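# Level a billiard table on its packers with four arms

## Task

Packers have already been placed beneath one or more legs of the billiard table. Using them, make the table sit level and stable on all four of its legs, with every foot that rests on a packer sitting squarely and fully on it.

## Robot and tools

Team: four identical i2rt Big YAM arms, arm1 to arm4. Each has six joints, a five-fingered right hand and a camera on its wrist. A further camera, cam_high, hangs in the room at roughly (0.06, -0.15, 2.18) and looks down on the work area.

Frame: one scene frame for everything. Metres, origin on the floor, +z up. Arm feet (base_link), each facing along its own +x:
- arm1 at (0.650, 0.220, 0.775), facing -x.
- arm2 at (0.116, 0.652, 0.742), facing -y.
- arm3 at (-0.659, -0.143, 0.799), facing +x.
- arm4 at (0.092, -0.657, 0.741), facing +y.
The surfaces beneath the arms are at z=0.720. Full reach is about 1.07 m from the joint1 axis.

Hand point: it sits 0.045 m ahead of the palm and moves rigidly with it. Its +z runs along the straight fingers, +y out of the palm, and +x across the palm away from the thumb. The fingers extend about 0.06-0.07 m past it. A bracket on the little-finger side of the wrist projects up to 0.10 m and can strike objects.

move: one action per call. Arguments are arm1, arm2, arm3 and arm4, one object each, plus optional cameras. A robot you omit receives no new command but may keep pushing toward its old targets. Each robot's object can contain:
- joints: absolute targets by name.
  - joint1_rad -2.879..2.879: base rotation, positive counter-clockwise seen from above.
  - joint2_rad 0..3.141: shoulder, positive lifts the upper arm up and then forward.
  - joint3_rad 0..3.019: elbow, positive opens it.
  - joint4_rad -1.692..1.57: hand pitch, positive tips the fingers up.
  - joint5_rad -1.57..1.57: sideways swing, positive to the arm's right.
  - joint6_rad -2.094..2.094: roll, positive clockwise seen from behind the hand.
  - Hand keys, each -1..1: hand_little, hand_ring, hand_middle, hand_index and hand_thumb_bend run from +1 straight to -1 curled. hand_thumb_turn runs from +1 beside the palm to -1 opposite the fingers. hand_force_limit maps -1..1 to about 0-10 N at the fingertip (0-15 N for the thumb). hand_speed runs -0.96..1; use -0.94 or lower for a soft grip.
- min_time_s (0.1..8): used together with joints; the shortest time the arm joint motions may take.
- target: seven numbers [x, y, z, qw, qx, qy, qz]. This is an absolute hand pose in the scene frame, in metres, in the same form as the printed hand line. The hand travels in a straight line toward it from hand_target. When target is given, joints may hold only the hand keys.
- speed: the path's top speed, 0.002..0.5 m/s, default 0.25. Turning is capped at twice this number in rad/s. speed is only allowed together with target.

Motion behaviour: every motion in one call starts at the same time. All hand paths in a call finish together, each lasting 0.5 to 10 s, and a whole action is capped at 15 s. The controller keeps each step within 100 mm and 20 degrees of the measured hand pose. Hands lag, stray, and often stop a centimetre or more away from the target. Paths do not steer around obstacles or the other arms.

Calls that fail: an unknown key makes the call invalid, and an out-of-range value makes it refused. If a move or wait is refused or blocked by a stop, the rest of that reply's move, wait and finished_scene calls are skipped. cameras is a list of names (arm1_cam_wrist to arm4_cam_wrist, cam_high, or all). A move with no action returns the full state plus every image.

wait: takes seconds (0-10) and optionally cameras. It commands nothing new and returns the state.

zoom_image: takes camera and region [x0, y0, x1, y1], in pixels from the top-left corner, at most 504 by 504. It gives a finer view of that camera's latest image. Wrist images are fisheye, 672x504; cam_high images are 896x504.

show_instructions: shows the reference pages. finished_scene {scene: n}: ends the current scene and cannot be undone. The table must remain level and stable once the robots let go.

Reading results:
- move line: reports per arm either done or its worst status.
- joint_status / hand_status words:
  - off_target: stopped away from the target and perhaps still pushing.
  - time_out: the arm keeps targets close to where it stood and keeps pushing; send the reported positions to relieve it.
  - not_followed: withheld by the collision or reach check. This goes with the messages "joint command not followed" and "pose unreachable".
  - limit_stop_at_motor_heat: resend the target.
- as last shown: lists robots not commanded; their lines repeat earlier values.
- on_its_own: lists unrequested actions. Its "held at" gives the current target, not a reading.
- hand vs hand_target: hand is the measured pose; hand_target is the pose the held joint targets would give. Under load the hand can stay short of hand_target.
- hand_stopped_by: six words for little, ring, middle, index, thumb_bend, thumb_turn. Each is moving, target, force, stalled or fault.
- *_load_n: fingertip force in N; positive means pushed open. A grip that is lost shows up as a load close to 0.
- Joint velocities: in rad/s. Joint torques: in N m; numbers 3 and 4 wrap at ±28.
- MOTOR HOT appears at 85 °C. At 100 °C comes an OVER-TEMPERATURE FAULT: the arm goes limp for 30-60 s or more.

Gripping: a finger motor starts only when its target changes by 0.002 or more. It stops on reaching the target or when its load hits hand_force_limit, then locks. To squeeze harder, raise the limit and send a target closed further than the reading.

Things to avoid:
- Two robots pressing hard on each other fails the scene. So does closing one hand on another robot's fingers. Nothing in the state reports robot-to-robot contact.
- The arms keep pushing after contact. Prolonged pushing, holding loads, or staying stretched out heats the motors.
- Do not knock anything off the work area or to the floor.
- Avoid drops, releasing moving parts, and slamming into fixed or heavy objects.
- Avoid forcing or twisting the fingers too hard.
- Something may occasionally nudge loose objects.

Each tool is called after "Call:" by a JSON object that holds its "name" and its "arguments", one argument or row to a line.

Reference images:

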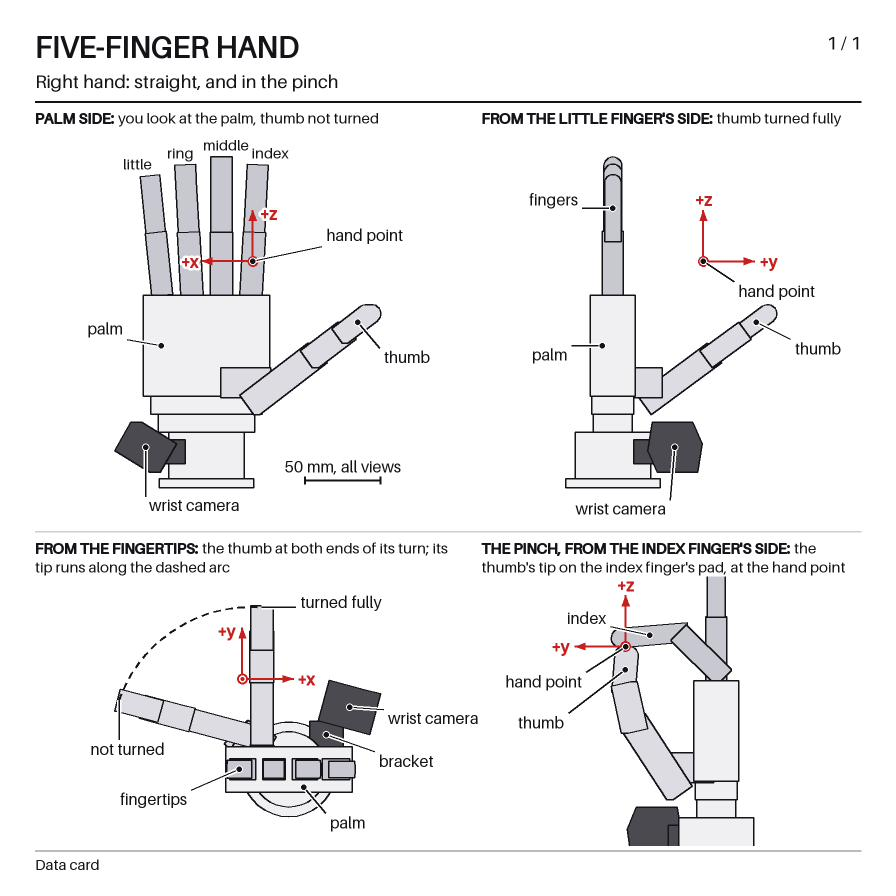

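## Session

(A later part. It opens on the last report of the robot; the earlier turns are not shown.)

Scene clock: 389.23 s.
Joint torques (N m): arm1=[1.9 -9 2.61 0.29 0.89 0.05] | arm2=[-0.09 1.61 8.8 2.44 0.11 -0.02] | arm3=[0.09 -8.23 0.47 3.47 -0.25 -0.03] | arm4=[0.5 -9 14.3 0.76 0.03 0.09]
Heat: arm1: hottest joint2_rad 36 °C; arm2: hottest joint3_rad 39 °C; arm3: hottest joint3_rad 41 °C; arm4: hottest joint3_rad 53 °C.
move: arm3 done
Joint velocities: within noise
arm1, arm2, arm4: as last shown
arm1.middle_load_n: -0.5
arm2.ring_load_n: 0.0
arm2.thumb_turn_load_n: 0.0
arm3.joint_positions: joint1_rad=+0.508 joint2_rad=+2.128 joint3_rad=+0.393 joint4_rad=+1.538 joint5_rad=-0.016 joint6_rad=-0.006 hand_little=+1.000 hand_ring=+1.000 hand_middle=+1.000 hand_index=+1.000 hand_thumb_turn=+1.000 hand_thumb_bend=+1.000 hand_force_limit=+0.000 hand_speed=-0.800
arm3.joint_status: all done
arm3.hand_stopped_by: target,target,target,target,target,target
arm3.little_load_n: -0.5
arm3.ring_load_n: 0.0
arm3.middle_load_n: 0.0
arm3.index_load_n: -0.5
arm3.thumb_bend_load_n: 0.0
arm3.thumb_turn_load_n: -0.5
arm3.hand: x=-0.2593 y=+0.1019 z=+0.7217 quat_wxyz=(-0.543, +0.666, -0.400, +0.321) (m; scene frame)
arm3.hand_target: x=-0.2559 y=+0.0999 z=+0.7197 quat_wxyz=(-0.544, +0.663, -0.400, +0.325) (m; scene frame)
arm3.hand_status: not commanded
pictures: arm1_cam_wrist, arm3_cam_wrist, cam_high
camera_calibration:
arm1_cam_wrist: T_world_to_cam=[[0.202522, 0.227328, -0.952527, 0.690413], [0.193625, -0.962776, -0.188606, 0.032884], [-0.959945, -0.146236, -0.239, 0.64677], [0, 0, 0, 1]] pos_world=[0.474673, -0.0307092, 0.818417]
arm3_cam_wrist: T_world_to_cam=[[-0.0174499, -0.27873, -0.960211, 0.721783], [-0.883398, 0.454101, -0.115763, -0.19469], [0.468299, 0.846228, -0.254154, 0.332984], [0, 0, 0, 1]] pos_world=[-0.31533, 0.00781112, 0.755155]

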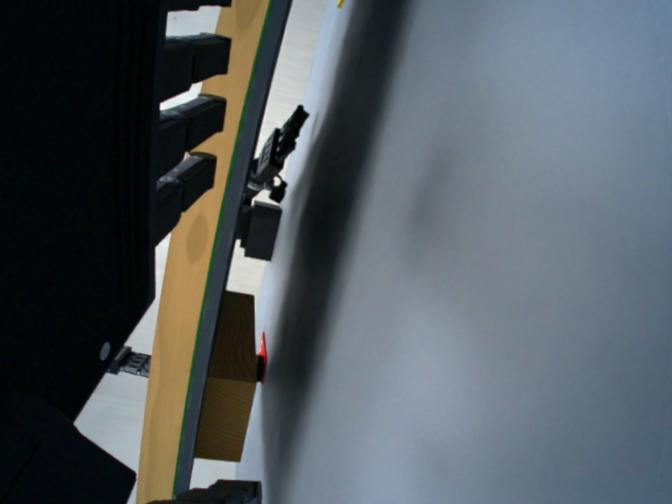

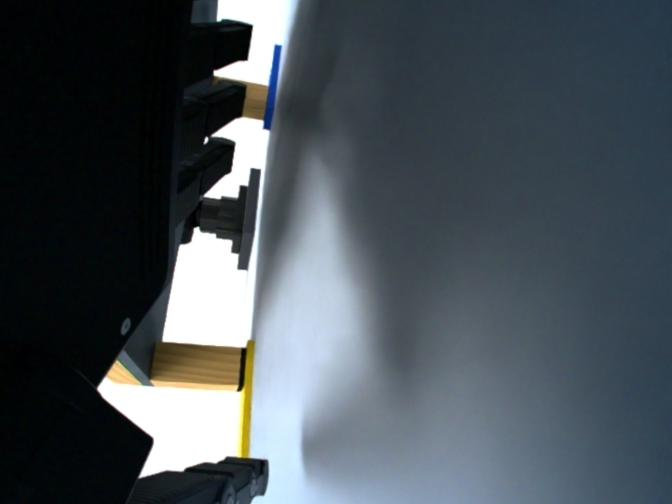

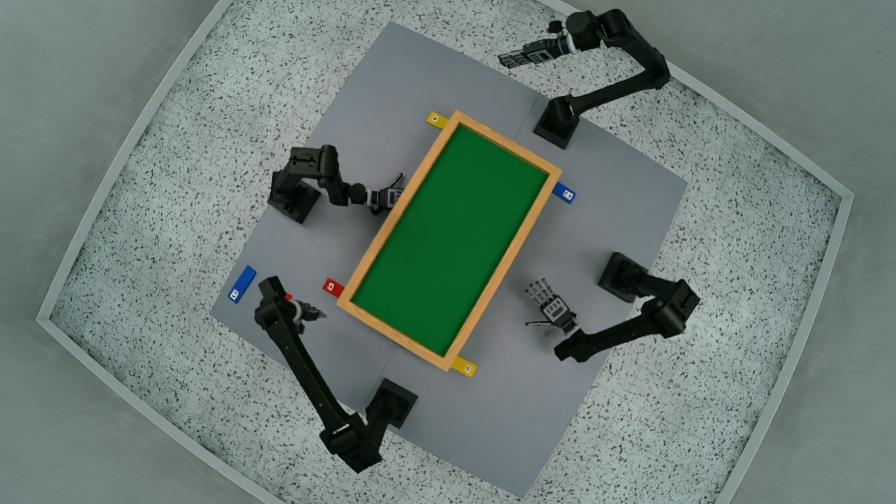

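Call:
{"name": "move", "arguments": {
  "arm3": {"joints": {"joint1_rad": 0.07}, "min_time_s": 3},
  "cameras": ["arm1_cam_wrist", "arm3_cam_wrist", "cam_high"]
}}

Call:
{"name": "zoom_image", "arguments": {
  "camera": "arm1_cam_wrist",
  "region": [180, 150, 310, 420]
}}

Scene clock: 398.87 s.
Joint torques (N m): arm1=[1.9 -9.05 2.61 0.29 0.89 0.05] | arm2=[-0.85 2.43 8.8 2.41 0.15 -0.09] | arm3=[0.09 -7.88 0.36 3.45 -0.22 -0.03] | arm4=[0.21 -8.35 14.41 0.59 0.04 0.12]
Heat: arm1: hottest joint2_rad 36 °C; arm2: hottest joint3_rad 39 °C; arm3: hottest joint3_rad 40 °C; arm4: hottest joint3_rad 54 °C.
move: arm3 done
Joint velocities: within noise
arm1, arm2, arm4: as last shown
arm1.middle_load_n: 0.0
arm2.thumb_turn_load_n: 0.5
arm3.joint_positions: joint1_rad=+0.078 joint2_rad=+2.128 joint3_rad=+0.393 joint4_rad=+1.538 joint5_rad=-0.017 joint6_rad=-0.006 hand_little=+1.000 hand_ring=+1.000 hand_middle=+1.000 hand_index=+1.000 hand_thumb_turn=+1.000 hand_thumb_bend=+1.000 hand_force_limit=+0.000 hand_speed=-0.800
arm3.joint_status: all done
arm3.hand_stopped_by: target,target,target,target,target,target
arm3.little_load_n: 0.0
arm3.ring_load_n: 0.0
arm3.middle_load_n: 0.0
arm3.index_load_n: 0.0
arm3.thumb_bend_load_n: 0.0
arm3.thumb_turn_load_n: -0.5
arm3.hand: x=-0.1938 y=-0.0871 z=+0.7202 quat_wxyz=(-0.460, +0.567, -0.532, +0.429) (m; scene frame)
arm3.hand_target: x=-0.1914 y=-0.0907 z=+0.7181 quat_wxyz=(-0.460, +0.564, -0.531, +0.434) (m; scene frame)
arm3.hand_status: not commanded
pictures: arm1_cam_wrist, arm3_cam_wrist, cam_high
camera_calibration:
arm1_cam_wrist: T_world_to_cam=[[0.202522, 0.227328, -0.952527, 0.690413], [0.193625, -0.962776, -0.188606, 0.032884], [-0.959945, -0.146236, -0.239, 0.64677], [0, 0, 0, 1]] pos_world=[0.474673, -0.0307092, 0.818417]
arm3_cam_wrist: T_world_to_cam=[[-0.13458, -0.250975, -0.958593, 0.647373], [-0.614374, 0.780142, -0.117999, 0.031105], [0.777453, 0.573054, -0.259184, 0.501579], [0, 0, 0, 1]] pos_world=[-0.28372, -0.149224, 0.754239]

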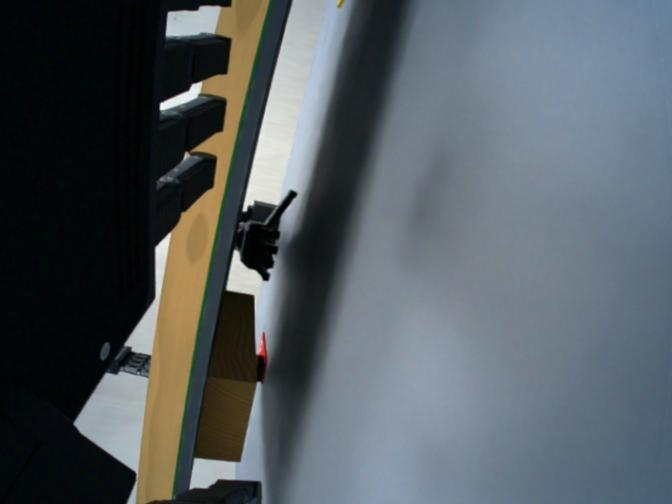

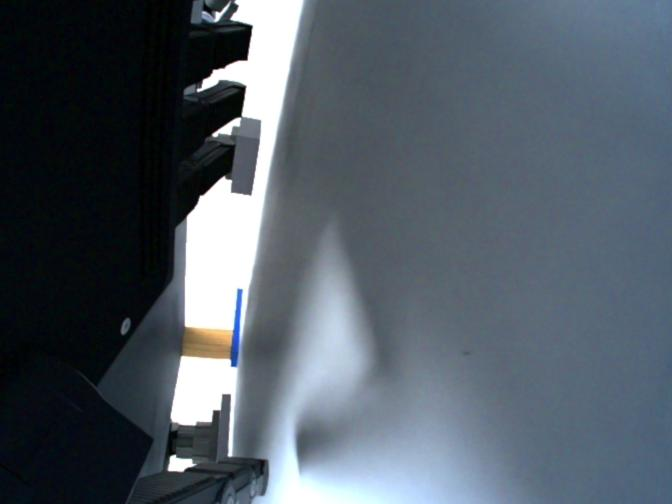

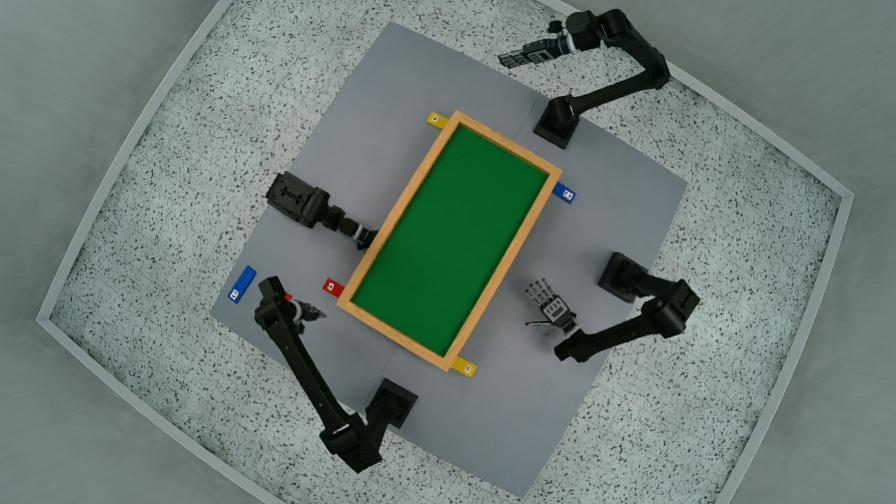

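Scaled by 1.867 from the camera's 672x504 image, which has a finer 960x720 frame.

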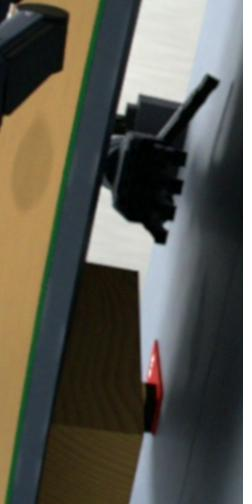

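Call:
{"name": "move", "arguments": {
  "arm1": {"target": [0.37, -0.335, 0.80, 0.5534, -0.5534, -0.4402, 0.4402], "speed": 0.15},
  "arm4": {"target": [-0.335, -0.50, 0.88, 0, 1, 0, 0], "speed": 0.15},
  "cameras": []
}}

Call:
{"name": "move", "arguments": {
  "arm1": {"target": [0.345, -0.335, 0.765, 0.5534, -0.5534, -0.4402, 0.4402], "speed": 0.15},
  "cameras": ["arm1_cam_wrist", "arm4_cam_wrist"]
}}

Scene clock: 404.20 s.
Joint torques (N m): arm1=[1.85 -16.26 7.27 -0.36 0.84 0.05] | arm2=[-0.62 1.61 8.92 2.35 0.06 -0.08] | arm3=[-0.15 -7.94 0.32 3.52 -0.23 -0.04] | arm4=[-1.03 -8.53 8.73 1.06 0.1 0.02]
Heat: arm1: hottest joint2_rad 36 °C; arm2: hottest joint3_rad 39 °C; arm3: hottest joint3_rad 40 °C; arm4: hottest joint3_rad 53 °C.
move: arm1 off_target; arm4 done
Joint velocities: within noise
arm1.joint_positions: joint1_rad=+1.414 joint2_rad=+2.204 joint3_rad=+1.497 joint4_rad=-1.428 joint5_rad=+1.532 joint6_rad=+2.100 hand_little=+1.000 hand_ring=+1.000 hand_middle=+1.000 hand_index=+1.000 hand_thumb_turn=+1.000 hand_thumb_bend=+1.000 hand_force_limit=+0.000 hand_speed=-0.800
arm1.joint_status: not commanded
arm1.hand_stopped_by: target,target,target,target,target,target
arm1.little_load_n: 0.0
arm1.ring_load_n: 0.0
arm1.middle_load_n: 0.0
arm1.index_load_n: 0.0
arm1.thumb_bend_load_n: 0.0
arm1.thumb_turn_load_n: 0.0
arm1.hand: x=+0.3683 y=-0.3187 z=+0.7897 quat_wxyz=(-0.540, +0.545, +0.473, -0.434) (m; scene frame)
arm1.hand_target: x=+0.3699 y=-0.3343 z=+0.8002 quat_wxyz=(-0.530, +0.551, +0.465, -0.447) (m; scene frame)
arm1.hand_status: off_target (0.019 m and 4.2 deg from the pose sent, 0.290 m and 12.3 deg at the start; a joint's target at an end of its range on 76 of 76 steps)
arm2.joint_positions: joint1_rad=-0.853 joint2_rad=+0.579 joint3_rad=+1.349 joint4_rad=-1.403 joint5_rad=+0.194 joint6_rad=-1.581 hand_little=+1.000 hand_ring=+1.000 hand_middle=+1.000 hand_index=+1.000 hand_thumb_turn=+1.000 hand_thumb_bend=+1.000 hand_force_limit=+0.000 hand_speed=-0.800
arm2.joint_status: not commanded
arm2.hand_stopped_by: target,target,target,target,target,target
arm2.little_load_n: 0.0
arm2.ring_load_n: 0.0
arm2.middle_load_n: 0.0
arm2.index_load_n: 0.0
arm2.thumb_bend_load_n: 0.0
arm2.thumb_turn_load_n: 0.0
arm2.hand: x=-0.1004 y=+0.5877 z=+1.2280 quat_wxyz=(+0.451, +0.276, -0.846, +0.070) (m; scene frame)
arm2.hand_target: x=-0.0993 y=+0.5885 z=+1.2377 quat_wxyz=(+0.460, +0.274, -0.841, +0.074) (m; scene frame)
arm2.hand_status: not commanded
arm3: as last shown
arm4.joint_positions: joint1_rad=+1.064 joint2_rad=+1.523 joint3_rad=+1.286 joint4_rad=-1.306 joint5_rad=+0.004 joint6_rad=+1.073 hand_little=+1.000 hand_ring=+1.000 hand_middle=+1.000 hand_index=+1.000 hand_thumb_turn=+1.000 hand_thumb_bend=+1.000 hand_force_limit=+0.000 hand_speed=-0.800
arm4.joint_status: not commanded
arm4.hand_stopped_by: target,target,target,target,target,target
arm4.little_load_n: 0.0
arm4.ring_load_n: 0.0
arm4.middle_load_n: 0.0
arm4.index_load_n: 0.0
arm4.thumb_bend_load_n: 0.0
arm4.thumb_turn_load_n: 0.0
arm4.hand: x=-0.3357 y=-0.5013 z=+0.8896 quat_wxyz=(-0.003, +1.000, +0.002, -0.006) (m; scene frame)
arm4.hand_target: x=-0.3349 y=-0.5001 z=+0.8802 quat_wxyz=(+0.000, +1.000, +0.000, +0.000) (m; scene frame)
arm4.hand_status: done (0.010 m and 0.8 deg from the pose sent, 0.102 m and 3.3 deg at the start)
pictures: none
No camera images: "cameras" was empty.

Scene clock: 405.27 s.
Joint torques (N m): arm1=[-0.09 -17.55 7.08 0.29 0.87 0.05] | arm2=[-1.08 2.73 8.57 2.13 0.12 0] | arm3=[-0.03 -8.41 0.32 3.44 -0.2 -0.02] | arm4=[-0.67 -8.29 8.57 0.81 0.07 0.01]
Heat: arm1: hottest joint2_rad 36 °C; arm2: hottest joint3_rad 39 °C; arm3: hottest joint3_rad 40 °C; arm4: hottest joint3_rad 53 °C.
move: arm1 off_target
Joint velocities: within noise
arm1.joint_positions: joint1_rad=+1.385 joint2_rad=+2.298 joint3_rad=+1.532 joint4_rad=-1.400 joint5_rad=+1.553 joint6_rad=+2.100 hand_little=+1.000 hand_ring=+1.000 hand_middle=+1.000 hand_index=+1.000 hand_thumb_turn=+1.000 hand_thumb_bend=+1.000 hand_force_limit=+0.000 hand_speed=-0.800
arm1.joint_status: not commanded
arm1.hand_stopped_by: target,target,target,target,target,target
arm1.little_load_n: 0.0
arm1.ring_load_n: 0.0
arm1.middle_load_n: 0.0
arm1.index_load_n: 0.0
arm1.thumb_bend_load_n: 0.0
arm1.thumb_turn_load_n: 0.0
arm1.hand: x=+0.3509 y=-0.3170 z=+0.7497 quat_wxyz=(-0.556, +0.537, +0.472, -0.425) (m; scene frame)
arm1.hand_target: x=+0.3451 y=-0.3340 z=+0.7657 quat_wxyz=(-0.542, +0.553, +0.452, -0.443) (m; scene frame)
arm1.hand_status: off_target (0.024 m and 4.4 deg from the pose sent, 0.038 m and 4.2 deg at the start; a joint's target at an end of its range on 29 of 32 steps)
arm2, arm3, arm4: as last shown
pictures: arm1_cam_wrist, arm4_cam_wrist
camera_calibration:
arm1_cam_wrist: T_world_to_cam=[[0.0544319, 0.312057, -0.948503, 0.793201], [0.354974, -0.893906, -0.273724, -0.204105], [-0.93329, -0.321795, -0.159429, 0.45638], [0, 0, 0, 1]] pos_world=[0.455211, -0.283114, 0.769245]
arm4_cam_wrist: T_world_to_cam=[[0.29119, -0.956627, 0.00859572, -0.391581], [-0.821878, -0.245555, 0.514024, -0.855755], [-0.489618, -0.156743, -0.857733, 0.628757], [0, 0, 0, 1]] pos_world=[-0.281451, -0.486178, 0.982549]

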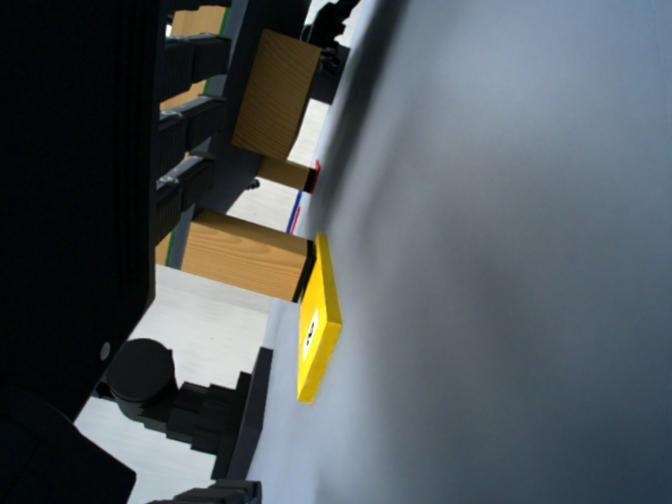

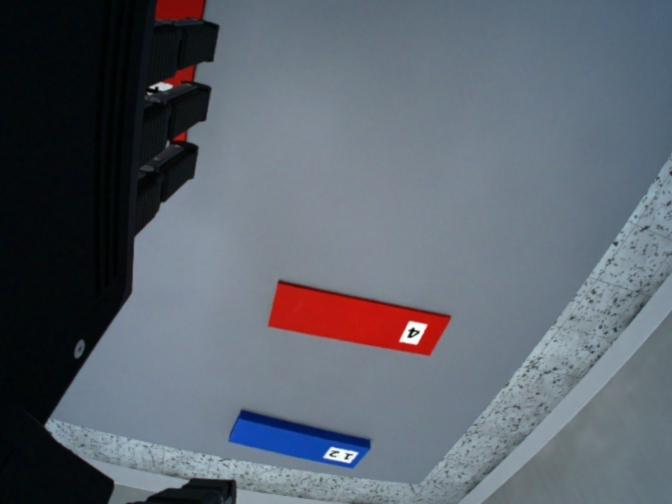

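Call:
{"name": "move", "arguments": {
  "arm3": {"target": [-0.192, -0.09, 0.736, 0.4884, -0.533, 0.5094, -0.4668], "speed": 0.05},
  "cameras": ["arm1_cam_wrist"]
}}

Call:
{"name": "move", "arguments": {
  "arm3": {"target": [-0.192, -0.09, 0.742, 0.4884, -0.533, 0.5094, -0.4668], "speed": 0.03},
  "cameras": []
}}

Call:
{"name": "move", "arguments": {
  "arm3": {"target": [-0.192, -0.09, 0.747, 0.4884, -0.533, 0.5094, -0.4668], "speed": 0.03},
  "cameras": ["arm1_cam_wrist"]
}}

Scene clock: 415.00 s.
Joint torques (N m): arm1=[1.2 -17.61 7.02 0.29 0.87 0.05] | arm2=[-0.56 1.85 8.81 2.1 0.09 -0.03] | arm3=[0.26 -10.11 -0.55 3.43 -0.07 -0.03] | arm4=[-0.03 -8.06 8.64 0.83 0.01 -0.01]
Heat: arm1: hottest joint2_rad 37 °C; arm2: hottest joint3_rad 39 °C; arm3: hottest joint3_rad 40 °C; arm4: hottest joint3_rad 51 °C.
move: arm3 off_target
Joint velocities: within noise
arm1, arm2, arm4: as last shown
arm1.middle_load_n: -0.5
arm1.index_load_n: -0.5
arm3.joint_positions: joint1_rad=+0.078 joint2_rad=+2.105 joint3_rad=+0.384 joint4_rad=+1.538 joint5_rad=-0.001 joint6_rad=-0.006 hand_little=+1.000 hand_ring=+1.000 hand_middle=+1.000 hand_index=+1.000 hand_thumb_turn=+1.000 hand_thumb_bend=+1.000 hand_force_limit=+0.000 hand_speed=-0.800
arm3.joint_status: not commanded
arm3.hand_stopped_by: target,target,target,target,target,target
arm3.little_load_n: 0.0
arm3.ring_load_n: -0.5
arm3.middle_load_n: 0.0
arm3.index_load_n: 0.0
arm3.thumb_bend_load_n: 0.0
arm3.thumb_turn_load_n: -0.5
arm3.hand: x=-0.1928 y=-0.0902 z=+0.7286 quat_wxyz=(-0.459, +0.560, -0.532, +0.438) (m; scene frame)
arm3.hand_target: x=-0.1916 y=-0.0899 z=+0.7364 quat_wxyz=(-0.465, +0.556, -0.527, +0.445) (m; scene frame)
arm3.hand_status: off_target (0.007 m and 6.2 deg from the pose sent, 0.016 m and 7.1 deg at the start; a joint's target at an end of its range on 50 of 50 steps)
pictures: arm1_cam_wrist
camera_calibration:
arm1_cam_wrist: T_world_to_cam=[[0.0544319, 0.312057, -0.948503, 0.793201], [0.354974, -0.893906, -0.273724, -0.204105], [-0.93329, -0.321795, -0.159429, 0.45638], [0, 0, 0, 1]] pos_world=[0.455211, -0.283114, 0.769245]

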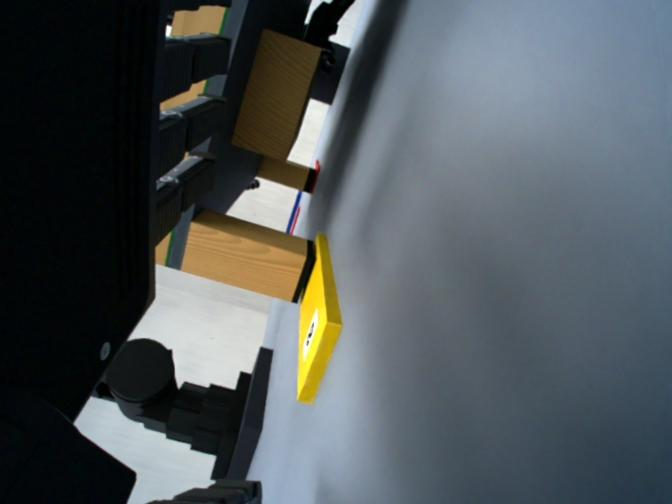

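Scene clock: 416.93 s.
Joint torques (N m): arm1=[1.2 -17.61 7.02 0.31 0.87 0.04] | arm2=[0.15 2.26 8.79 1.98 0.11 -0.06] | arm3=[0.91 -9.76 -0.62 3.38 -0.1 -0.01] | arm4=[-1.03 -7.82 8.62 1.07 0.06 0]
Heat: arm1: hottest joint2_rad 37 °C; arm2: hottest joint3_rad 39 °C; arm3: hottest joint3_rad 40 °C; arm4: hottest joint3_rad 51 °C.
move: arm3 off_target
Joint velocities: within noise
arm1, arm2, arm4: as last shown
arm1.middle_load_n: 0.0
arm1.index_load_n: 0.0
arm3.joint_positions: joint1_rad=+0.078 joint2_rad=+2.090 joint3_rad=+0.379 joint4_rad=+1.538 joint5_rad=+0.000 joint6_rad=-0.006 hand_little=+1.000 hand_ring=+1.000 hand_middle=+1.000 hand_index=+1.000 hand_thumb_turn=+1.000 hand_thumb_bend=+1.000 hand_force_limit=+0.000 hand_speed=-0.800
arm3.joint_status: not commanded
arm3.hand_stopped_by: target,target,target,target,target,target
arm3.little_load_n: 0.0
arm3.ring_load_n: 0.0
arm3.middle_load_n: 0.0
arm3.index_load_n: 0.0
arm3.thumb_bend_load_n: 0.0
arm3.thumb_turn_load_n: 0.0
arm3.hand: x=-0.1922 y=-0.0903 z=+0.7345 quat_wxyz=(-0.462, +0.558, -0.530, +0.441) (m; scene frame)
arm3.hand_target: x=-0.1916 y=-0.0899 z=+0.7424 quat_wxyz=(-0.468, +0.553, -0.525, +0.447) (m; scene frame)
arm3.hand_status: off_target (0.007 m and 5.6 deg from the pose sent, 0.013 m and 6.2 deg at the start; a joint's target at an end of its range on 56 of 56 steps)
pictures: none
No camera images: "cameras" was empty.

Scene clock: 418.70 s.
Joint torques (N m): arm1=[1.2 -17.61 7.01 0.29 0.87 0.05] | arm2=[0.21 2.08 9.07 2.39 0.15 -0.04] | arm3=[1.03 -9.99 -0.55 3.47 -0.1 -0.05] | arm4=[-0.67 -7.94 8.59 0.87 0.05 0.05]
Heat: arm1: hottest joint2_rad 38 °C; arm2: hottest joint3_rad 39 °C; arm3: hottest joint3_rad 40 °C; arm4: hottest joint3_rad 51 °C.
move: arm3 off_target
Joint velocities: within noise
arm1, arm2, arm4: as last shown
arm3.joint_positions: joint1_rad=+0.078 joint2_rad=+2.078 joint3_rad=+0.374 joint4_rad=+1.538 joint5_rad=+0.000 joint6_rad=-0.006 hand_little=+1.000 hand_ring=+1.000 hand_middle=+1.000 hand_index=+1.000 hand_thumb_turn=+1.000 hand_thumb_bend=+1.000 hand_force_limit=+0.000 hand_speed=-0.800
arm3.joint_status: not commanded
arm3.hand_stopped_by: target,target,target,target,target,target
arm3.little_load_n: 0.0
arm3.ring_load_n: 0.0
arm3.middle_load_n: 0.0
arm3.index_load_n: 0.0
arm3.thumb_bend_load_n: 0.0
arm3.thumb_turn_load_n: 0.0
arm3.hand: x=-0.1924 y=-0.0904 z=+0.7386 quat_wxyz=(-0.464, +0.556, -0.529, +0.442) (m; scene frame)
arm3.hand_target: x=-0.1915 y=-0.0899 z=+0.7474 quat_wxyz=(-0.470, +0.551, -0.523, +0.449) (m; scene frame)
arm3.hand_status: off_target (0.008 m and 5.3 deg from the pose sent, 0.013 m and 5.6 deg at the start; a joint's target at an end of its range on 52 of 52 steps)
arm4.index_load_n: 0.5
pictures: arm1_cam_wrist
camera_calibration:
arm1_cam_wrist: T_world_to_cam=[[0.0544319, 0.312057, -0.948503, 0.793201], [0.354974, -0.893906, -0.273724, -0.204105], [-0.93329, -0.321795, -0.159429, 0.45638], [0, 0, 0, 1]] pos_world=[0.455211, -0.283114, 0.769245]

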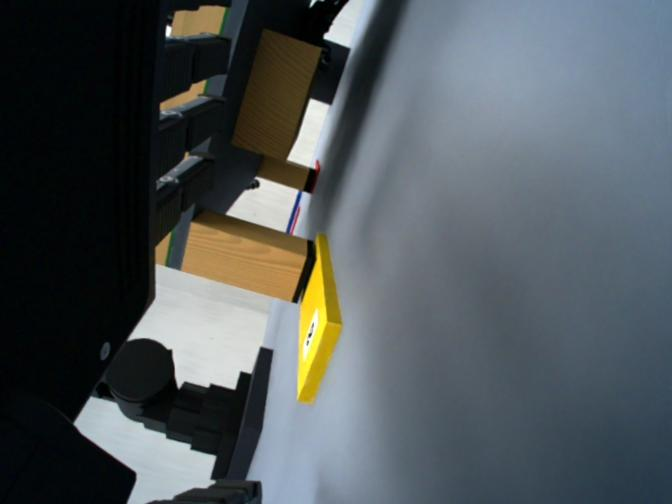

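Call:
{"name": "move", "arguments": {
  "arm3": {"target": [-0.192, -0.09, 0.752, 0.4884, -0.533, 0.5094, -0.4668], "speed": 0.03},
  "cameras": []
}}

Call:
{"name": "move", "arguments": {
  "arm3": {"target": [-0.192, -0.09, 0.757, 0.4884, -0.533, 0.5094, -0.4668], "speed": 0.03},
  "cameras": ["arm1_cam_wrist"]
}}

Call:
{"name": "zoom_image", "arguments": {
  "camera": "arm1_cam_wrist",
  "region": [230, 0, 360, 220]
}}

Scene clock: 453.17 s.
Joint torques (N m): arm1=[1.2 -17.61 7.02 0.31 0.87 0.04] | arm2=[-0.73 2.26 8.85 2.32 0.15 -0.02] | arm3=[0.91 -10.64 -0.28 3.52 -0.06 0] | arm4=[-0.38 -8.18 8.47 0.85 0.05 0]
Heat: arm1: hottest joint2_rad 40 °C; arm2: hottest joint3_rad 39 °C; arm3: hottest joint3_rad 39 °C; arm4: hottest joint3_rad 47 °C.
move: arm3 off_target
Joint velocities: within noise
arm1, arm2, arm4: as last shown
arm2.thumb_turn_load_n: -0.5
arm3.joint_positions: joint1_rad=+0.078 joint2_rad=+2.073 joint3_rad=+0.365 joint4_rad=+1.538 joint5_rad=+0.000 joint6_rad=-0.006 hand_little=+1.000 hand_ring=+1.000 hand_middle=+1.000 hand_index=+1.000 hand_thumb_turn=+1.000 hand_thumb_bend=+1.000 hand_force_limit=+0.000 hand_speed=-0.800
arm3.joint_status: not commanded
arm3.hand_stopped_by: target,target,target,target,target,target
arm3.little_load_n: 0.0
arm3.ring_load_n: 0.0
arm3.middle_load_n: 0.0
arm3.index_load_n: 0.0
arm3.thumb_bend_load_n: 0.0
arm3.thumb_turn_load_n: -0.5
arm3.hand: x=-0.1958 y=-0.0907 z=+0.7394 quat_wxyz=(-0.463, +0.557, -0.530, +0.442) (m; scene frame)
arm3.hand_target: x=-0.1918 y=-0.0899 z=+0.7523 quat_wxyz=(-0.472, +0.549, -0.522, +0.451) (m; scene frame)
arm3.hand_status: off_target (0.013 m and 5.5 deg from the pose sent, 0.013 m and 5.3 deg at the start; a joint's target at an end of its range on 49 of 49 steps)
arm4.index_load_n: 0.0
pictures: none
No camera images: "cameras" was empty.

Scene clock: 454.67 s.
Joint torques (N m): arm1=[1.2 -17.61 7.02 0.29 0.87 0.04] | arm2=[-0.32 2.37 8.85 2.29 0.12 -0.06] | arm3=[1.03 -11.22 -0.12 3.48 -0.08 0.01] | arm4=[-0.91 -7.71 8.77 0.95 0.09 0.02]
Heat: arm1: hottest joint2_rad 40 °C; arm2: hottest joint3_rad 39 °C; arm3: hottest joint3_rad 39 °C; arm4: hottest joint3_rad 47 °C.
move: arm3 off_target
Joint velocities: within noise
arm1, arm2, arm4: as last shown
arm2.ring_load_n: 0.5
arm2.thumb_turn_load_n: 0.0
arm3.joint_positions: joint1_rad=+0.078 joint2_rad=+2.067 joint3_rad=+0.357 joint4_rad=+1.538 joint5_rad=+0.001 joint6_rad=-0.006 hand_little=+1.000 hand_ring=+1.000 hand_middle=+1.000 hand_index=+1.000 hand_thumb_turn=+1.000 hand_thumb_bend=+1.000 hand_force_limit=+0.000 hand_speed=-0.800
arm3.joint_status: not commanded
arm3.hand_stopped_by: target,target,target,target,target,target
arm3.little_load_n: 0.0
arm3.ring_load_n: 0.0
arm3.middle_load_n: 0.0
arm3.index_load_n: 0.0
arm3.thumb_bend_load_n: 0.0
arm3.thumb_turn_load_n: -0.5
arm3.hand: x=-0.1983 y=-0.0909 z=+0.7403 quat_wxyz=(-0.462, +0.557, -0.530, +0.441) (m; scene frame)
arm3.hand_target: x=-0.1918 y=-0.0899 z=+0.7572 quat_wxyz=(-0.475, +0.547, -0.520, +0.454) (m; scene frame)
arm3.hand_status: off_target (0.018 m and 5.6 deg from the pose sent, 0.018 m and 5.5 deg at the start; a joint's target at an end of its range on 44 of 44 steps)
pictures: arm1_cam_wrist
camera_calibration:
arm1_cam_wrist: T_world_to_cam=[[0.0544319, 0.312057, -0.948503, 0.793201], [0.354974, -0.893906, -0.273724, -0.204105], [-0.93329, -0.321795, -0.159429, 0.45638], [0, 0, 0, 1]] pos_world=[0.455211, -0.283114, 0.769245]

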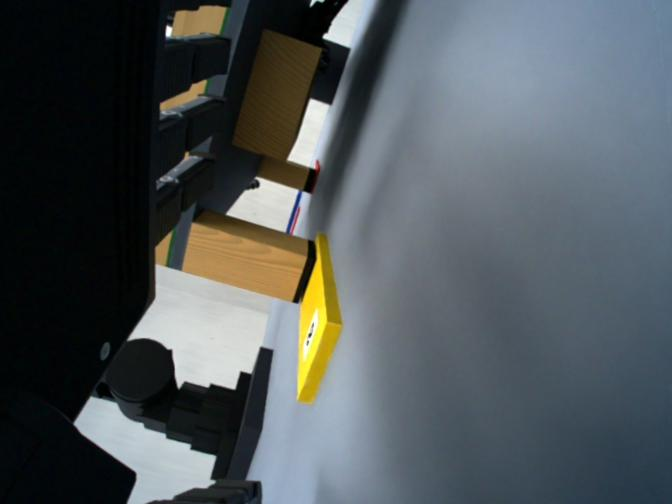

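Scaled by 2.291 from the camera's 672x504 image, which has a finer 960x720 frame.

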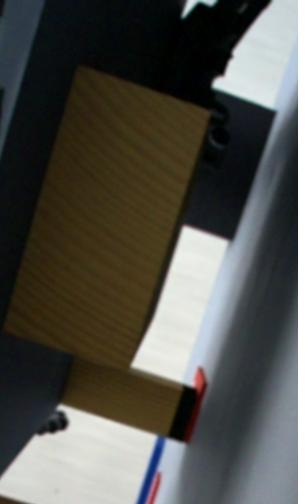

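Call:
{"name": "move", "arguments": {
  "arm3": {"target": [-0.188, -0.09, 0.772, 0.4884, -0.533, 0.5094, -0.4668], "speed": 0.04},
  "cameras": ["arm1_cam_wrist"]
}}

Call:
{"name": "zoom_image", "arguments": {
  "camera": "arm1_cam_wrist",
  "region": [295, 150, 335, 200]
}}

Scene clock: 459.67 s.
Joint torques (N m): arm1=[1.14 -17.61 7.04 0.29 0.87 0.05] | arm2=[-0.32 2.02 8.96 2.06 0.12 -0.04] | arm3=[0.97 -12.51 0.42 3.6 -0.08 -0.01] | arm4=[-0.56 -8.29 8.51 0.73 0.08 0.04]
Heat: arm1: hottest joint2_rad 40 °C; arm2: hottest joint3_rad 39 °C; arm3: hottest joint3_rad 39 °C; arm4: hottest joint3_rad 47 °C.
move: arm3 off_target
Joint velocities: within noise
arm1, arm2, arm4: as last shown
arm1.ring_load_n: -0.5
arm1.middle_load_n: -0.5
arm2.ring_load_n: 0.0
arm3.joint_positions: joint1_rad=+0.078 joint2_rad=+2.053 joint3_rad=+0.346 joint4_rad=+1.533 joint5_rad=+0.002 joint6_rad=-0.002 hand_little=+1.000 hand_ring=+1.000 hand_middle=+1.000 hand_index=+1.000 hand_thumb_turn=+1.000 hand_thumb_bend=+1.000 hand_force_limit=+0.000 hand_speed=-0.800
arm3.joint_status: not commanded
arm3.hand_stopped_by: target,target,target,target,target,target
arm3.little_load_n: 0.0
arm3.ring_load_n: 0.0
arm3.middle_load_n: 0.0
arm3.index_load_n: 0.0
arm3.thumb_bend_load_n: 0.0
arm3.thumb_turn_load_n: -0.5
arm3.hand: x=-0.2017 y=-0.0911 z=+0.7429 quat_wxyz=(-0.462, +0.557, -0.532, +0.440) (m; scene frame)
arm3.hand_target: x=-0.1884 y=-0.0900 z=+0.7718 quat_wxyz=(-0.483, +0.539, -0.514, +0.461) (m; scene frame)
arm3.hand_status: off_target (0.032 m and 5.7 deg from the pose sent, 0.033 m and 5.6 deg at the start; a joint's target at an end of its range on 34 of 34 steps)
arm4.ring_load_n: -0.5
pictures: arm1_cam_wrist
camera_calibration:
arm1_cam_wrist: T_world_to_cam=[[0.0544319, 0.312057, -0.948503, 0.793201], [0.354974, -0.893906, -0.273724, -0.204105], [-0.93329, -0.321795, -0.159429, 0.45638], [0, 0, 0, 1]] pos_world=[0.455211, -0.283114, 0.769245]

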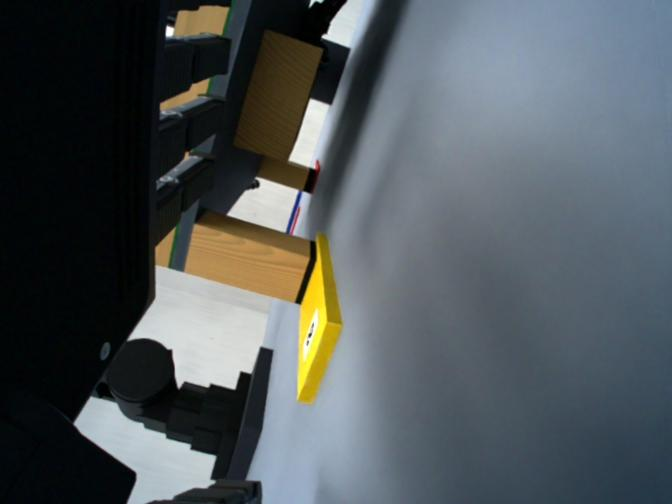

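Scaled by 10.080 from the camera's 672x504 image, which has a finer 960x720 frame.

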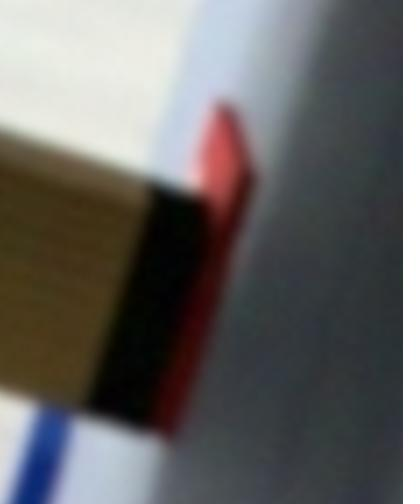

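Call:
{"name": "zoom_image", "arguments": {
  "camera": "arm1_cam_wrist",
  "region": [290, 225, 330, 275]
}}

Scaled by 10.080 from the camera's 672x504 image, which has a finer 960x720 frame.

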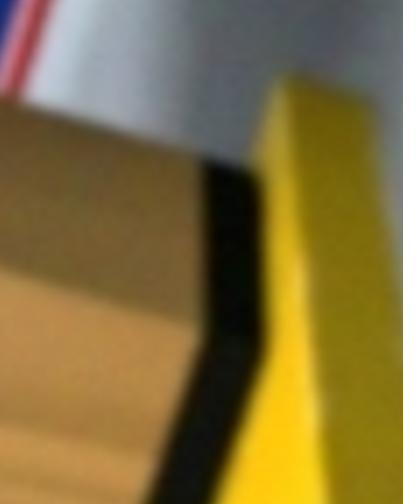

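Call:
{"name": "move", "arguments": {
  "arm3": {"target": [-0.186, -0.09, 0.792, 0.4884, -0.533, 0.5094, -0.4668], "speed": 0.04},
  "cameras": ["arm1_cam_wrist"]
}}

Call:
{"name": "zoom_image", "arguments": {
  "camera": "arm1_cam_wrist",
  "region": [295, 150, 335, 200]
}}

Scene clock: 463.83 s.
Joint torques (N m): arm1=[1.2 -17.61 7.02 0.28 0.87 0.05] | arm2=[-0.91 1.61 8.66 2.24 0.11 -0.03] | arm3=[1.32 -13.33 1.46 4.68 -0.08 -0.06] | arm4=[-0.38 -8.76 8.69 0.94 0.07 0]
Heat: arm1: hottest joint2_rad 40 °C; arm2: hottest joint3_rad 39 °C; arm3: hottest joint3_rad 39 °C; arm4: hottest joint3_rad 47 °C.
move: arm3 off_target
Joint velocities: within noise
arm1: as last shown
arm1.ring_load_n: 0.0
arm1.middle_load_n: 0.0
arm1.thumb_turn_load_n: -0.5
arm2.joint_positions: joint1_rad=-0.853 joint2_rad=+0.579 joint3_rad=+1.349 joint4_rad=-1.403 joint5_rad=+0.194 joint6_rad=-1.581 hand_little=+1.000 hand_ring=+1.000 hand_middle=+1.000 hand_index=+1.000 hand_thumb_turn=+1.000 hand_thumb_bend=+1.000 hand_force_limit=+0.000 hand_speed=-0.800
arm2.joint_status: not commanded
arm2.hand_stopped_by: target,target,target,target,target,target
arm2.little_load_n: 0.0
arm2.ring_load_n: 0.0
arm2.middle_load_n: 0.0
arm2.index_load_n: 0.0
arm2.thumb_bend_load_n: 0.0
arm2.thumb_turn_load_n: 0.0
arm2.hand: x=-0.1004 y=+0.5877 z=+1.2280 quat_wxyz=(+0.451, +0.276, -0.846, +0.070) (m; scene frame)
arm2.hand_target: x=-0.0993 y=+0.5885 z=+1.2377 quat_wxyz=(+0.460, +0.274, -0.841, +0.074) (m; scene frame)
arm2.hand_status: not commanded
arm3.joint_positions: joint1_rad=+0.078 joint2_rad=+2.006 joint3_rad=+0.322 joint4_rad=+1.477 joint5_rad=+0.003 joint6_rad=+0.000 hand_little=+1.000 hand_ring=+1.000 hand_middle=+1.000 hand_index=+1.000 hand_thumb_turn=+1.000 hand_thumb_bend=+1.000 hand_force_limit=+0.000 hand_speed=-0.800
arm3.joint_status: not commanded
arm3.hand_stopped_by: target,target,target,target,target,target
arm3.little_load_n: 0.0
arm3.ring_load_n: 0.0
arm3.middle_load_n: 0.0
arm3.index_load_n: 0.0
arm3.thumb_bend_load_n: 0.0
arm3.thumb_turn_load_n: 0.0
arm3.hand: x=-0.2110 y=-0.0916 z=+0.7446 quat_wxyz=(-0.453, +0.563, -0.540, +0.431) (m; scene frame)
arm3.hand_target: x=-0.1879 y=-0.0899 z=+0.7907 quat_wxyz=(-0.489, +0.533, -0.510, +0.467) (m; scene frame)
arm3.hand_status: off_target (0.054 m and 7.6 deg from the pose sent, 0.052 m and 5.7 deg at the start; a joint's target at an end of its range on 2 of 29 steps)
arm4.joint_positions: joint1_rad=+1.064 joint2_rad=+1.523 joint3_rad=+1.286 joint4_rad=-1.306 joint5_rad=+0.004 joint6_rad=+1.073 hand_little=+1.000 hand_ring=+1.000 hand_middle=+1.000 hand_index=+1.000 hand_thumb_turn=+1.000 hand_thumb_bend=+1.000 hand_force_limit=+0.000 hand_speed=-0.800
arm4.joint_status: not commanded
arm4.hand_stopped_by: target,target,target,target,target,target
arm4.little_load_n: 0.0
arm4.ring_load_n: 0.0
arm4.middle_load_n: 0.0
arm4.index_load_n: 0.0
arm4.thumb_bend_load_n: 0.0
arm4.thumb_turn_load_n: 0.0
arm4.hand: x=-0.3357 y=-0.5013 z=+0.8896 quat_wxyz=(-0.003, +1.000, +0.002, -0.006) (m; scene frame)
arm4.hand_target: x=-0.3349 y=-0.5001 z=+0.8802 quat_wxyz=(+0.000, +1.000, +0.000, +0.000) (m; scene frame)
arm4.hand_status: not commanded
pictures: arm1_cam_wrist
camera_calibration:
arm1_cam_wrist: T_world_to_cam=[[0.0544319, 0.312057, -0.948503, 0.793201], [0.354974, -0.893906, -0.273724, -0.204105], [-0.93329, -0.321795, -0.159429, 0.45638], [0, 0, 0, 1]] pos_world=[0.455211, -0.283114, 0.769245]

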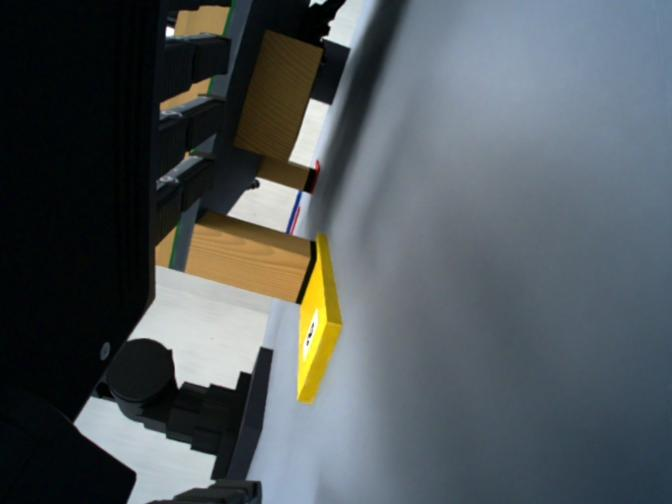

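Scaled by 10.080 from the camera's 672x504 image, which has a finer 960x720 frame.

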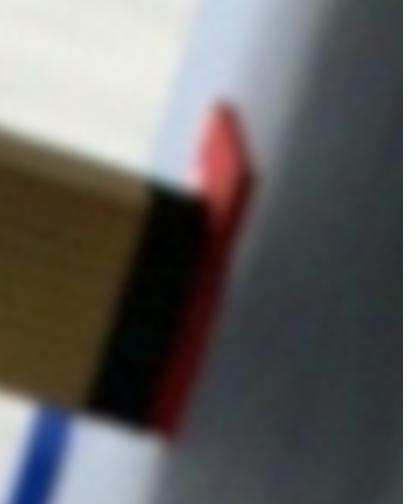

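Call:
{"name": "move", "arguments": {
  "arm3": {"joints": {"joint2_rad": 1.92, "joint3_rad": 0.46, "joint4_rad": 1.57}, "min_time_s": 4},
  "cameras": ["arm1_cam_wrist"]
}}

Call:
{"name": "zoom_image", "arguments": {
  "camera": "arm1_cam_wrist",
  "region": [295, 150, 335, 200]
}}

Scene clock: 483.63 s.
Joint torques (N m): arm1=[1.2 -17.61 7.04 0.29 0.87 0.04] | arm2=[-0.73 2.26 8.64 2.39 0.05 -0.02] | arm3=[0.67 -14.97 9.61 6.56 -0.11 -0.04] | arm4=[-1.03 -7.77 8.54 0.83 0.08 -0.01]
Heat: arm1: hottest joint2_rad 41 °C; arm2: hottest joint3_rad 39 °C; arm3: hottest joint3_rad 40 °C; arm4: hottest joint3_rad 46 °C.
move: arm3 time_out
Joint velocities: within noise
arm1.joint_positions: joint1_rad=+1.385 joint2_rad=+2.298 joint3_rad=+1.532 joint4_rad=-1.400 joint5_rad=+1.553 joint6_rad=+2.100 hand_little=+1.000 hand_ring=+1.000 hand_middle=+1.000 hand_index=+1.000 hand_thumb_turn=+1.000 hand_thumb_bend=+1.000 hand_force_limit=+0.000 hand_speed=-0.800
arm1.joint_status: not commanded
arm1.hand_stopped_by: target,target,target,target,target,target
arm1.little_load_n: 0.0
arm1.ring_load_n: 0.0
arm1.middle_load_n: 0.0
arm1.index_load_n: 0.0
arm1.thumb_bend_load_n: 0.0
arm1.thumb_turn_load_n: 0.0
arm1.hand: x=+0.3509 y=-0.3170 z=+0.7497 quat_wxyz=(-0.556, +0.537, +0.472, -0.425) (m; scene frame)
arm1.hand_target: x=+0.3451 y=-0.3340 z=+0.7657 quat_wxyz=(-0.542, +0.553, +0.452, -0.443) (m; scene frame)
arm1.hand_status: not commanded
arm2, arm4: as last shown
arm3.joint_positions: joint1_rad=+0.078 joint2_rad=+2.005 joint3_rad=+0.348 joint4_rad=+1.464 joint5_rad=+0.004 joint6_rad=+0.001 hand_little=+1.000 hand_ring=+1.000 hand_middle=+1.000 hand_index=+1.000 hand_thumb_turn=+1.000 hand_thumb_bend=+1.000 hand_force_limit=+0.000 hand_speed=-0.800
arm3.joint_status: joint3_rad time_out (moved +0.026 of +0.138); joint4_rad time_out (moved -0.013 of +0.093); the others done
joint sent to its limit — arm3.joint4_rad, upper limit.
arm3.hand_stopped_by: target,target,target,target,target,target
arm3.little_load_n: 0.0
arm3.ring_load_n: 0.0
arm3.middle_load_n: 0.0
arm3.index_load_n: -0.5
arm3.thumb_bend_load_n: 0.0
arm3.thumb_turn_load_n: -0.5
arm3.on_its_own: joint3_rad reads +0.348 and still pushes toward +0.460 since a time_out; joint4_rad reads +1.464 and still pushes toward +1.558 since a time_out
arm3.hand: x=-0.1996 y=-0.0911 z=+0.7470 quat_wxyz=(-0.457, +0.560, -0.538, +0.435) (m; scene frame)
arm3.hand_target: x=-0.1296 y=-0.0872 z=+0.8415 quat_wxyz=(-0.533, +0.489, -0.468, +0.509) (m; scene frame)
arm3.hand_status: not commanded
pictures: arm1_cam_wrist
camera_calibration:
arm1_cam_wrist: T_world_to_cam=[[0.0544319, 0.312057, -0.948503, 0.793201], [0.354974, -0.893906, -0.273724, -0.204105], [-0.93329, -0.321795, -0.159429, 0.45638], [0, 0, 0, 1]] pos_world=[0.455211, -0.283114, 0.769245]

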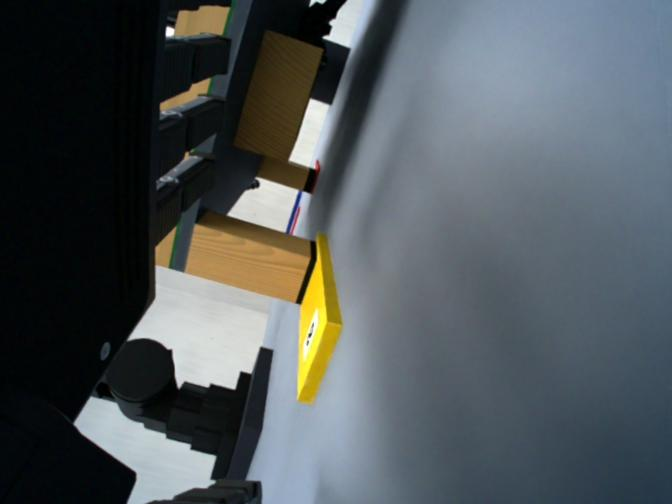

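Scaled by 10.080 from the camera's 672x504 image, which has a finer 960x720 frame.

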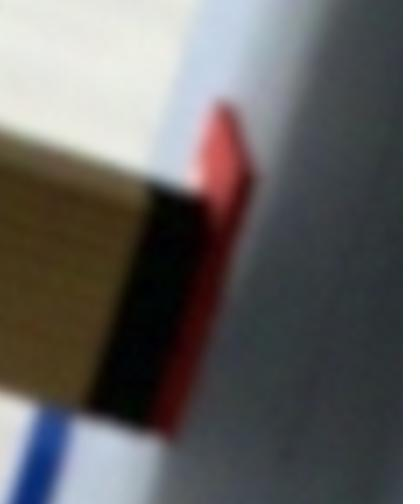

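Call:
{"name": "move", "arguments": {
  "arm3": {"joints": {"joint2_rad": 1.87, "joint3_rad": 0.41, "joint4_rad": 1.57}, "min_time_s": 2},
  "cameras": ["arm1_cam_wrist"]
}}

Call:
{"name": "zoom_image", "arguments": {
  "camera": "arm1_cam_wrist",
  "region": [295, 150, 335, 200]
}}

Scene clock: 491.83 s.
Joint torques (N m): arm1=[1.2 -17.55 7.02 0.28 0.87 0.05] | arm2=[-0.03 2.61 8.69 2.22 0.13 0.07] | arm3=[0.97 -18.37 5.49 6.69 -0.07 -0.06] | arm4=[-0.62 -8.06 8.66 0.95 0.06 0.02]
Heat: arm1: hottest joint2_rad 41 °C; arm2: hottest joint3_rad 39 °C; arm3: hottest joint3_rad 40 °C; arm4: hottest joint3_rad 46 °C.
move: arm3 off_target
Joint velocities: within noise
arm1, arm2, arm4: as last shown
arm3.joint_positions: joint1_rad=+0.078 joint2_rad=+2.000 joint3_rad=+0.348 joint4_rad=+1.456 joint5_rad=+0.004 joint6_rad=+0.001 hand_little=+1.000 hand_ring=+1.000 hand_middle=+1.000 hand_index=+1.000 hand_thumb_turn=+1.000 hand_thumb_bend=+1.000 hand_force_limit=+0.000 hand_speed=-0.800
arm3.joint_status: joint4_rad off_target (ended at +1.456, target +1.570); the others done
joint sent to its limit — arm3.joint4_rad, upper limit.
arm3.hand_stopped_by: target,target,target,target,target,target
arm3.little_load_n: 0.0
arm3.ring_load_n: 0.0
arm3.middle_load_n: 0.0
arm3.index_load_n: 0.0
arm3.thumb_bend_load_n: 0.0
arm3.thumb_turn_load_n: -0.5
arm3.on_its_own: joint4_rad reads +1.456 and still pushes toward +1.557 since a time_out
arm3.hand: x=-0.1995 y=-0.0911 z=+0.7474 quat_wxyz=(-0.456, +0.560, -0.538, +0.434) (m; scene frame)
arm3.hand_target: x=-0.1463 y=-0.0881 z=+0.8509 quat_wxyz=(-0.532, +0.489, -0.468, +0.509) (m; scene frame)
arm3.hand_status: not commanded
pictures: arm1_cam_wrist
camera_calibration:
arm1_cam_wrist: T_world_to_cam=[[0.0544319, 0.312057, -0.948503, 0.793201], [0.354974, -0.893906, -0.273724, -0.204105], [-0.93329, -0.321795, -0.159429, 0.45638], [0, 0, 0, 1]] pos_world=[0.455211, -0.283114, 0.769245]

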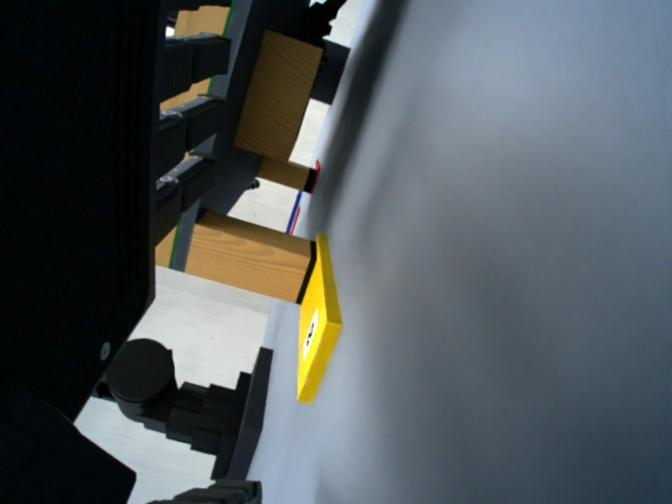

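Scaled by 10.080 from the camera's 672x504 image, which has a finer 960x720 frame.

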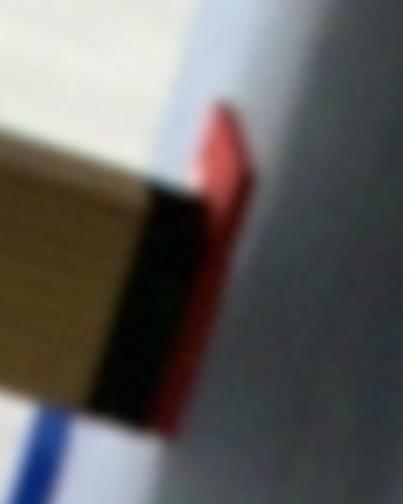

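Call:
{"name": "move", "arguments": {
  "arm3": {"joints": {"joint2_rad": 1.80, "joint3_rad": 0.44, "joint4_rad": 1.57}, "min_time_s": 2},
  "cameras": ["arm1_cam_wrist"]
}}

Call:
{"name": "zoom_image", "arguments": {
  "camera": "arm1_cam_wrist",
  "region": [295, 150, 335, 200]
}}

Scene clock: 498.57 s.
Joint torques (N m): arm1=[1.2 -17.55 7.01 0.29 0.87 0.05] | arm2=[0.21 3.08 8.85 2.45 0.11 -0.02] | arm3=[0.56 -21.01 8.16 8.65 -0.09 -0.05] | arm4=[-0.73 -7.59 8.51 0.95 0.06 0.03]
Heat: arm1: hottest joint2_rad 41 °C; arm2: hottest joint3_rad 39 °C; arm3: hottest joint3_rad 41 °C; arm4: hottest joint3_rad 46 °C.
move: arm3 time_out
Joint velocities: within noise
arm1, arm2, arm4: as last shown
arm3.joint_positions: joint1_rad=+0.078 joint2_rad=+1.972 joint3_rad=+0.348 joint4_rad=+1.414 joint5_rad=+0.004 joint6_rad=+0.003 hand_little=+1.000 hand_ring=+1.000 hand_middle=+1.000 hand_index=+1.000 hand_thumb_turn=+1.000 hand_thumb_bend=+1.000 hand_force_limit=+0.000 hand_speed=-0.800
arm3.joint_status: joint2_rad time_out (moved -0.028 of -0.200); joint3_rad time_out (moved +0.000 of +0.092); joint4_rad time_out (moved -0.042 of +0.114)
joint sent to its limit — arm3.joint4_rad, upper limit.
arm3.hand_stopped_by: target,target,target,target,target,target
arm3.little_load_n: 0.0
arm3.ring_load_n: 0.0
arm3.middle_load_n: 0.0
arm3.index_load_n: -0.5
arm3.thumb_bend_load_n: 0.0
arm3.thumb_turn_load_n: 0.0
arm3.on_its_own: joint2_rad reads +1.972 and still pushes toward +1.800 since a time_out; joint3_rad reads +0.348 and still pushes toward +0.440 since a time_out; joint4_rad reads +1.414 and still pushes toward +1.558 since a time_out
arm3.hand: x=-0.1993 y=-0.0910 z=+0.7492 quat_wxyz=(-0.452, +0.563, -0.542, +0.430) (m; scene frame)
arm3.hand_target: x=-0.1304 y=-0.0874 z=+0.8958 quat_wxyz=(-0.556, +0.461, -0.442, +0.531) (m; scene frame)
arm3.hand_status: not commanded
pictures: arm1_cam_wrist
camera_calibration:
arm1_cam_wrist: T_world_to_cam=[[0.0544319, 0.312057, -0.948503, 0.793201], [0.354974, -0.893906, -0.273724, -0.204105], [-0.93329, -0.321795, -0.159429, 0.45638], [0, 0, 0, 1]] pos_world=[0.455211, -0.283114, 0.769245]

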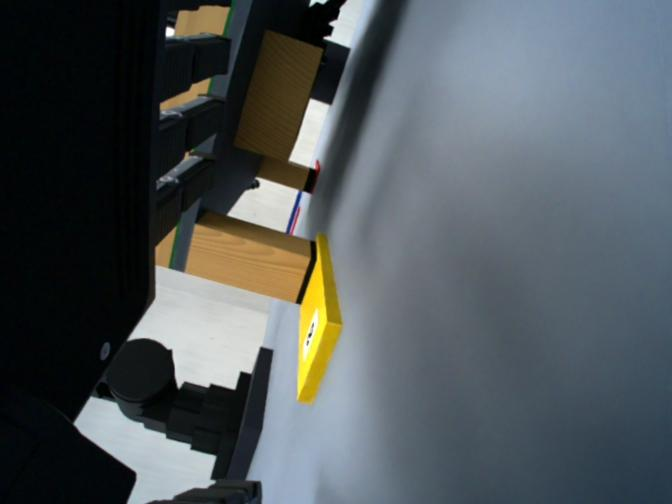

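Scaled by 10.080 from the camera's 672x504 image, which has a finer 960x720 frame.

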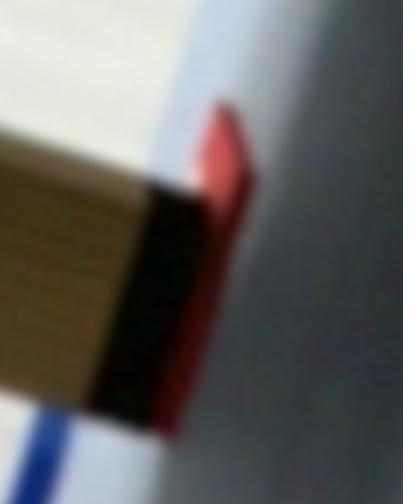

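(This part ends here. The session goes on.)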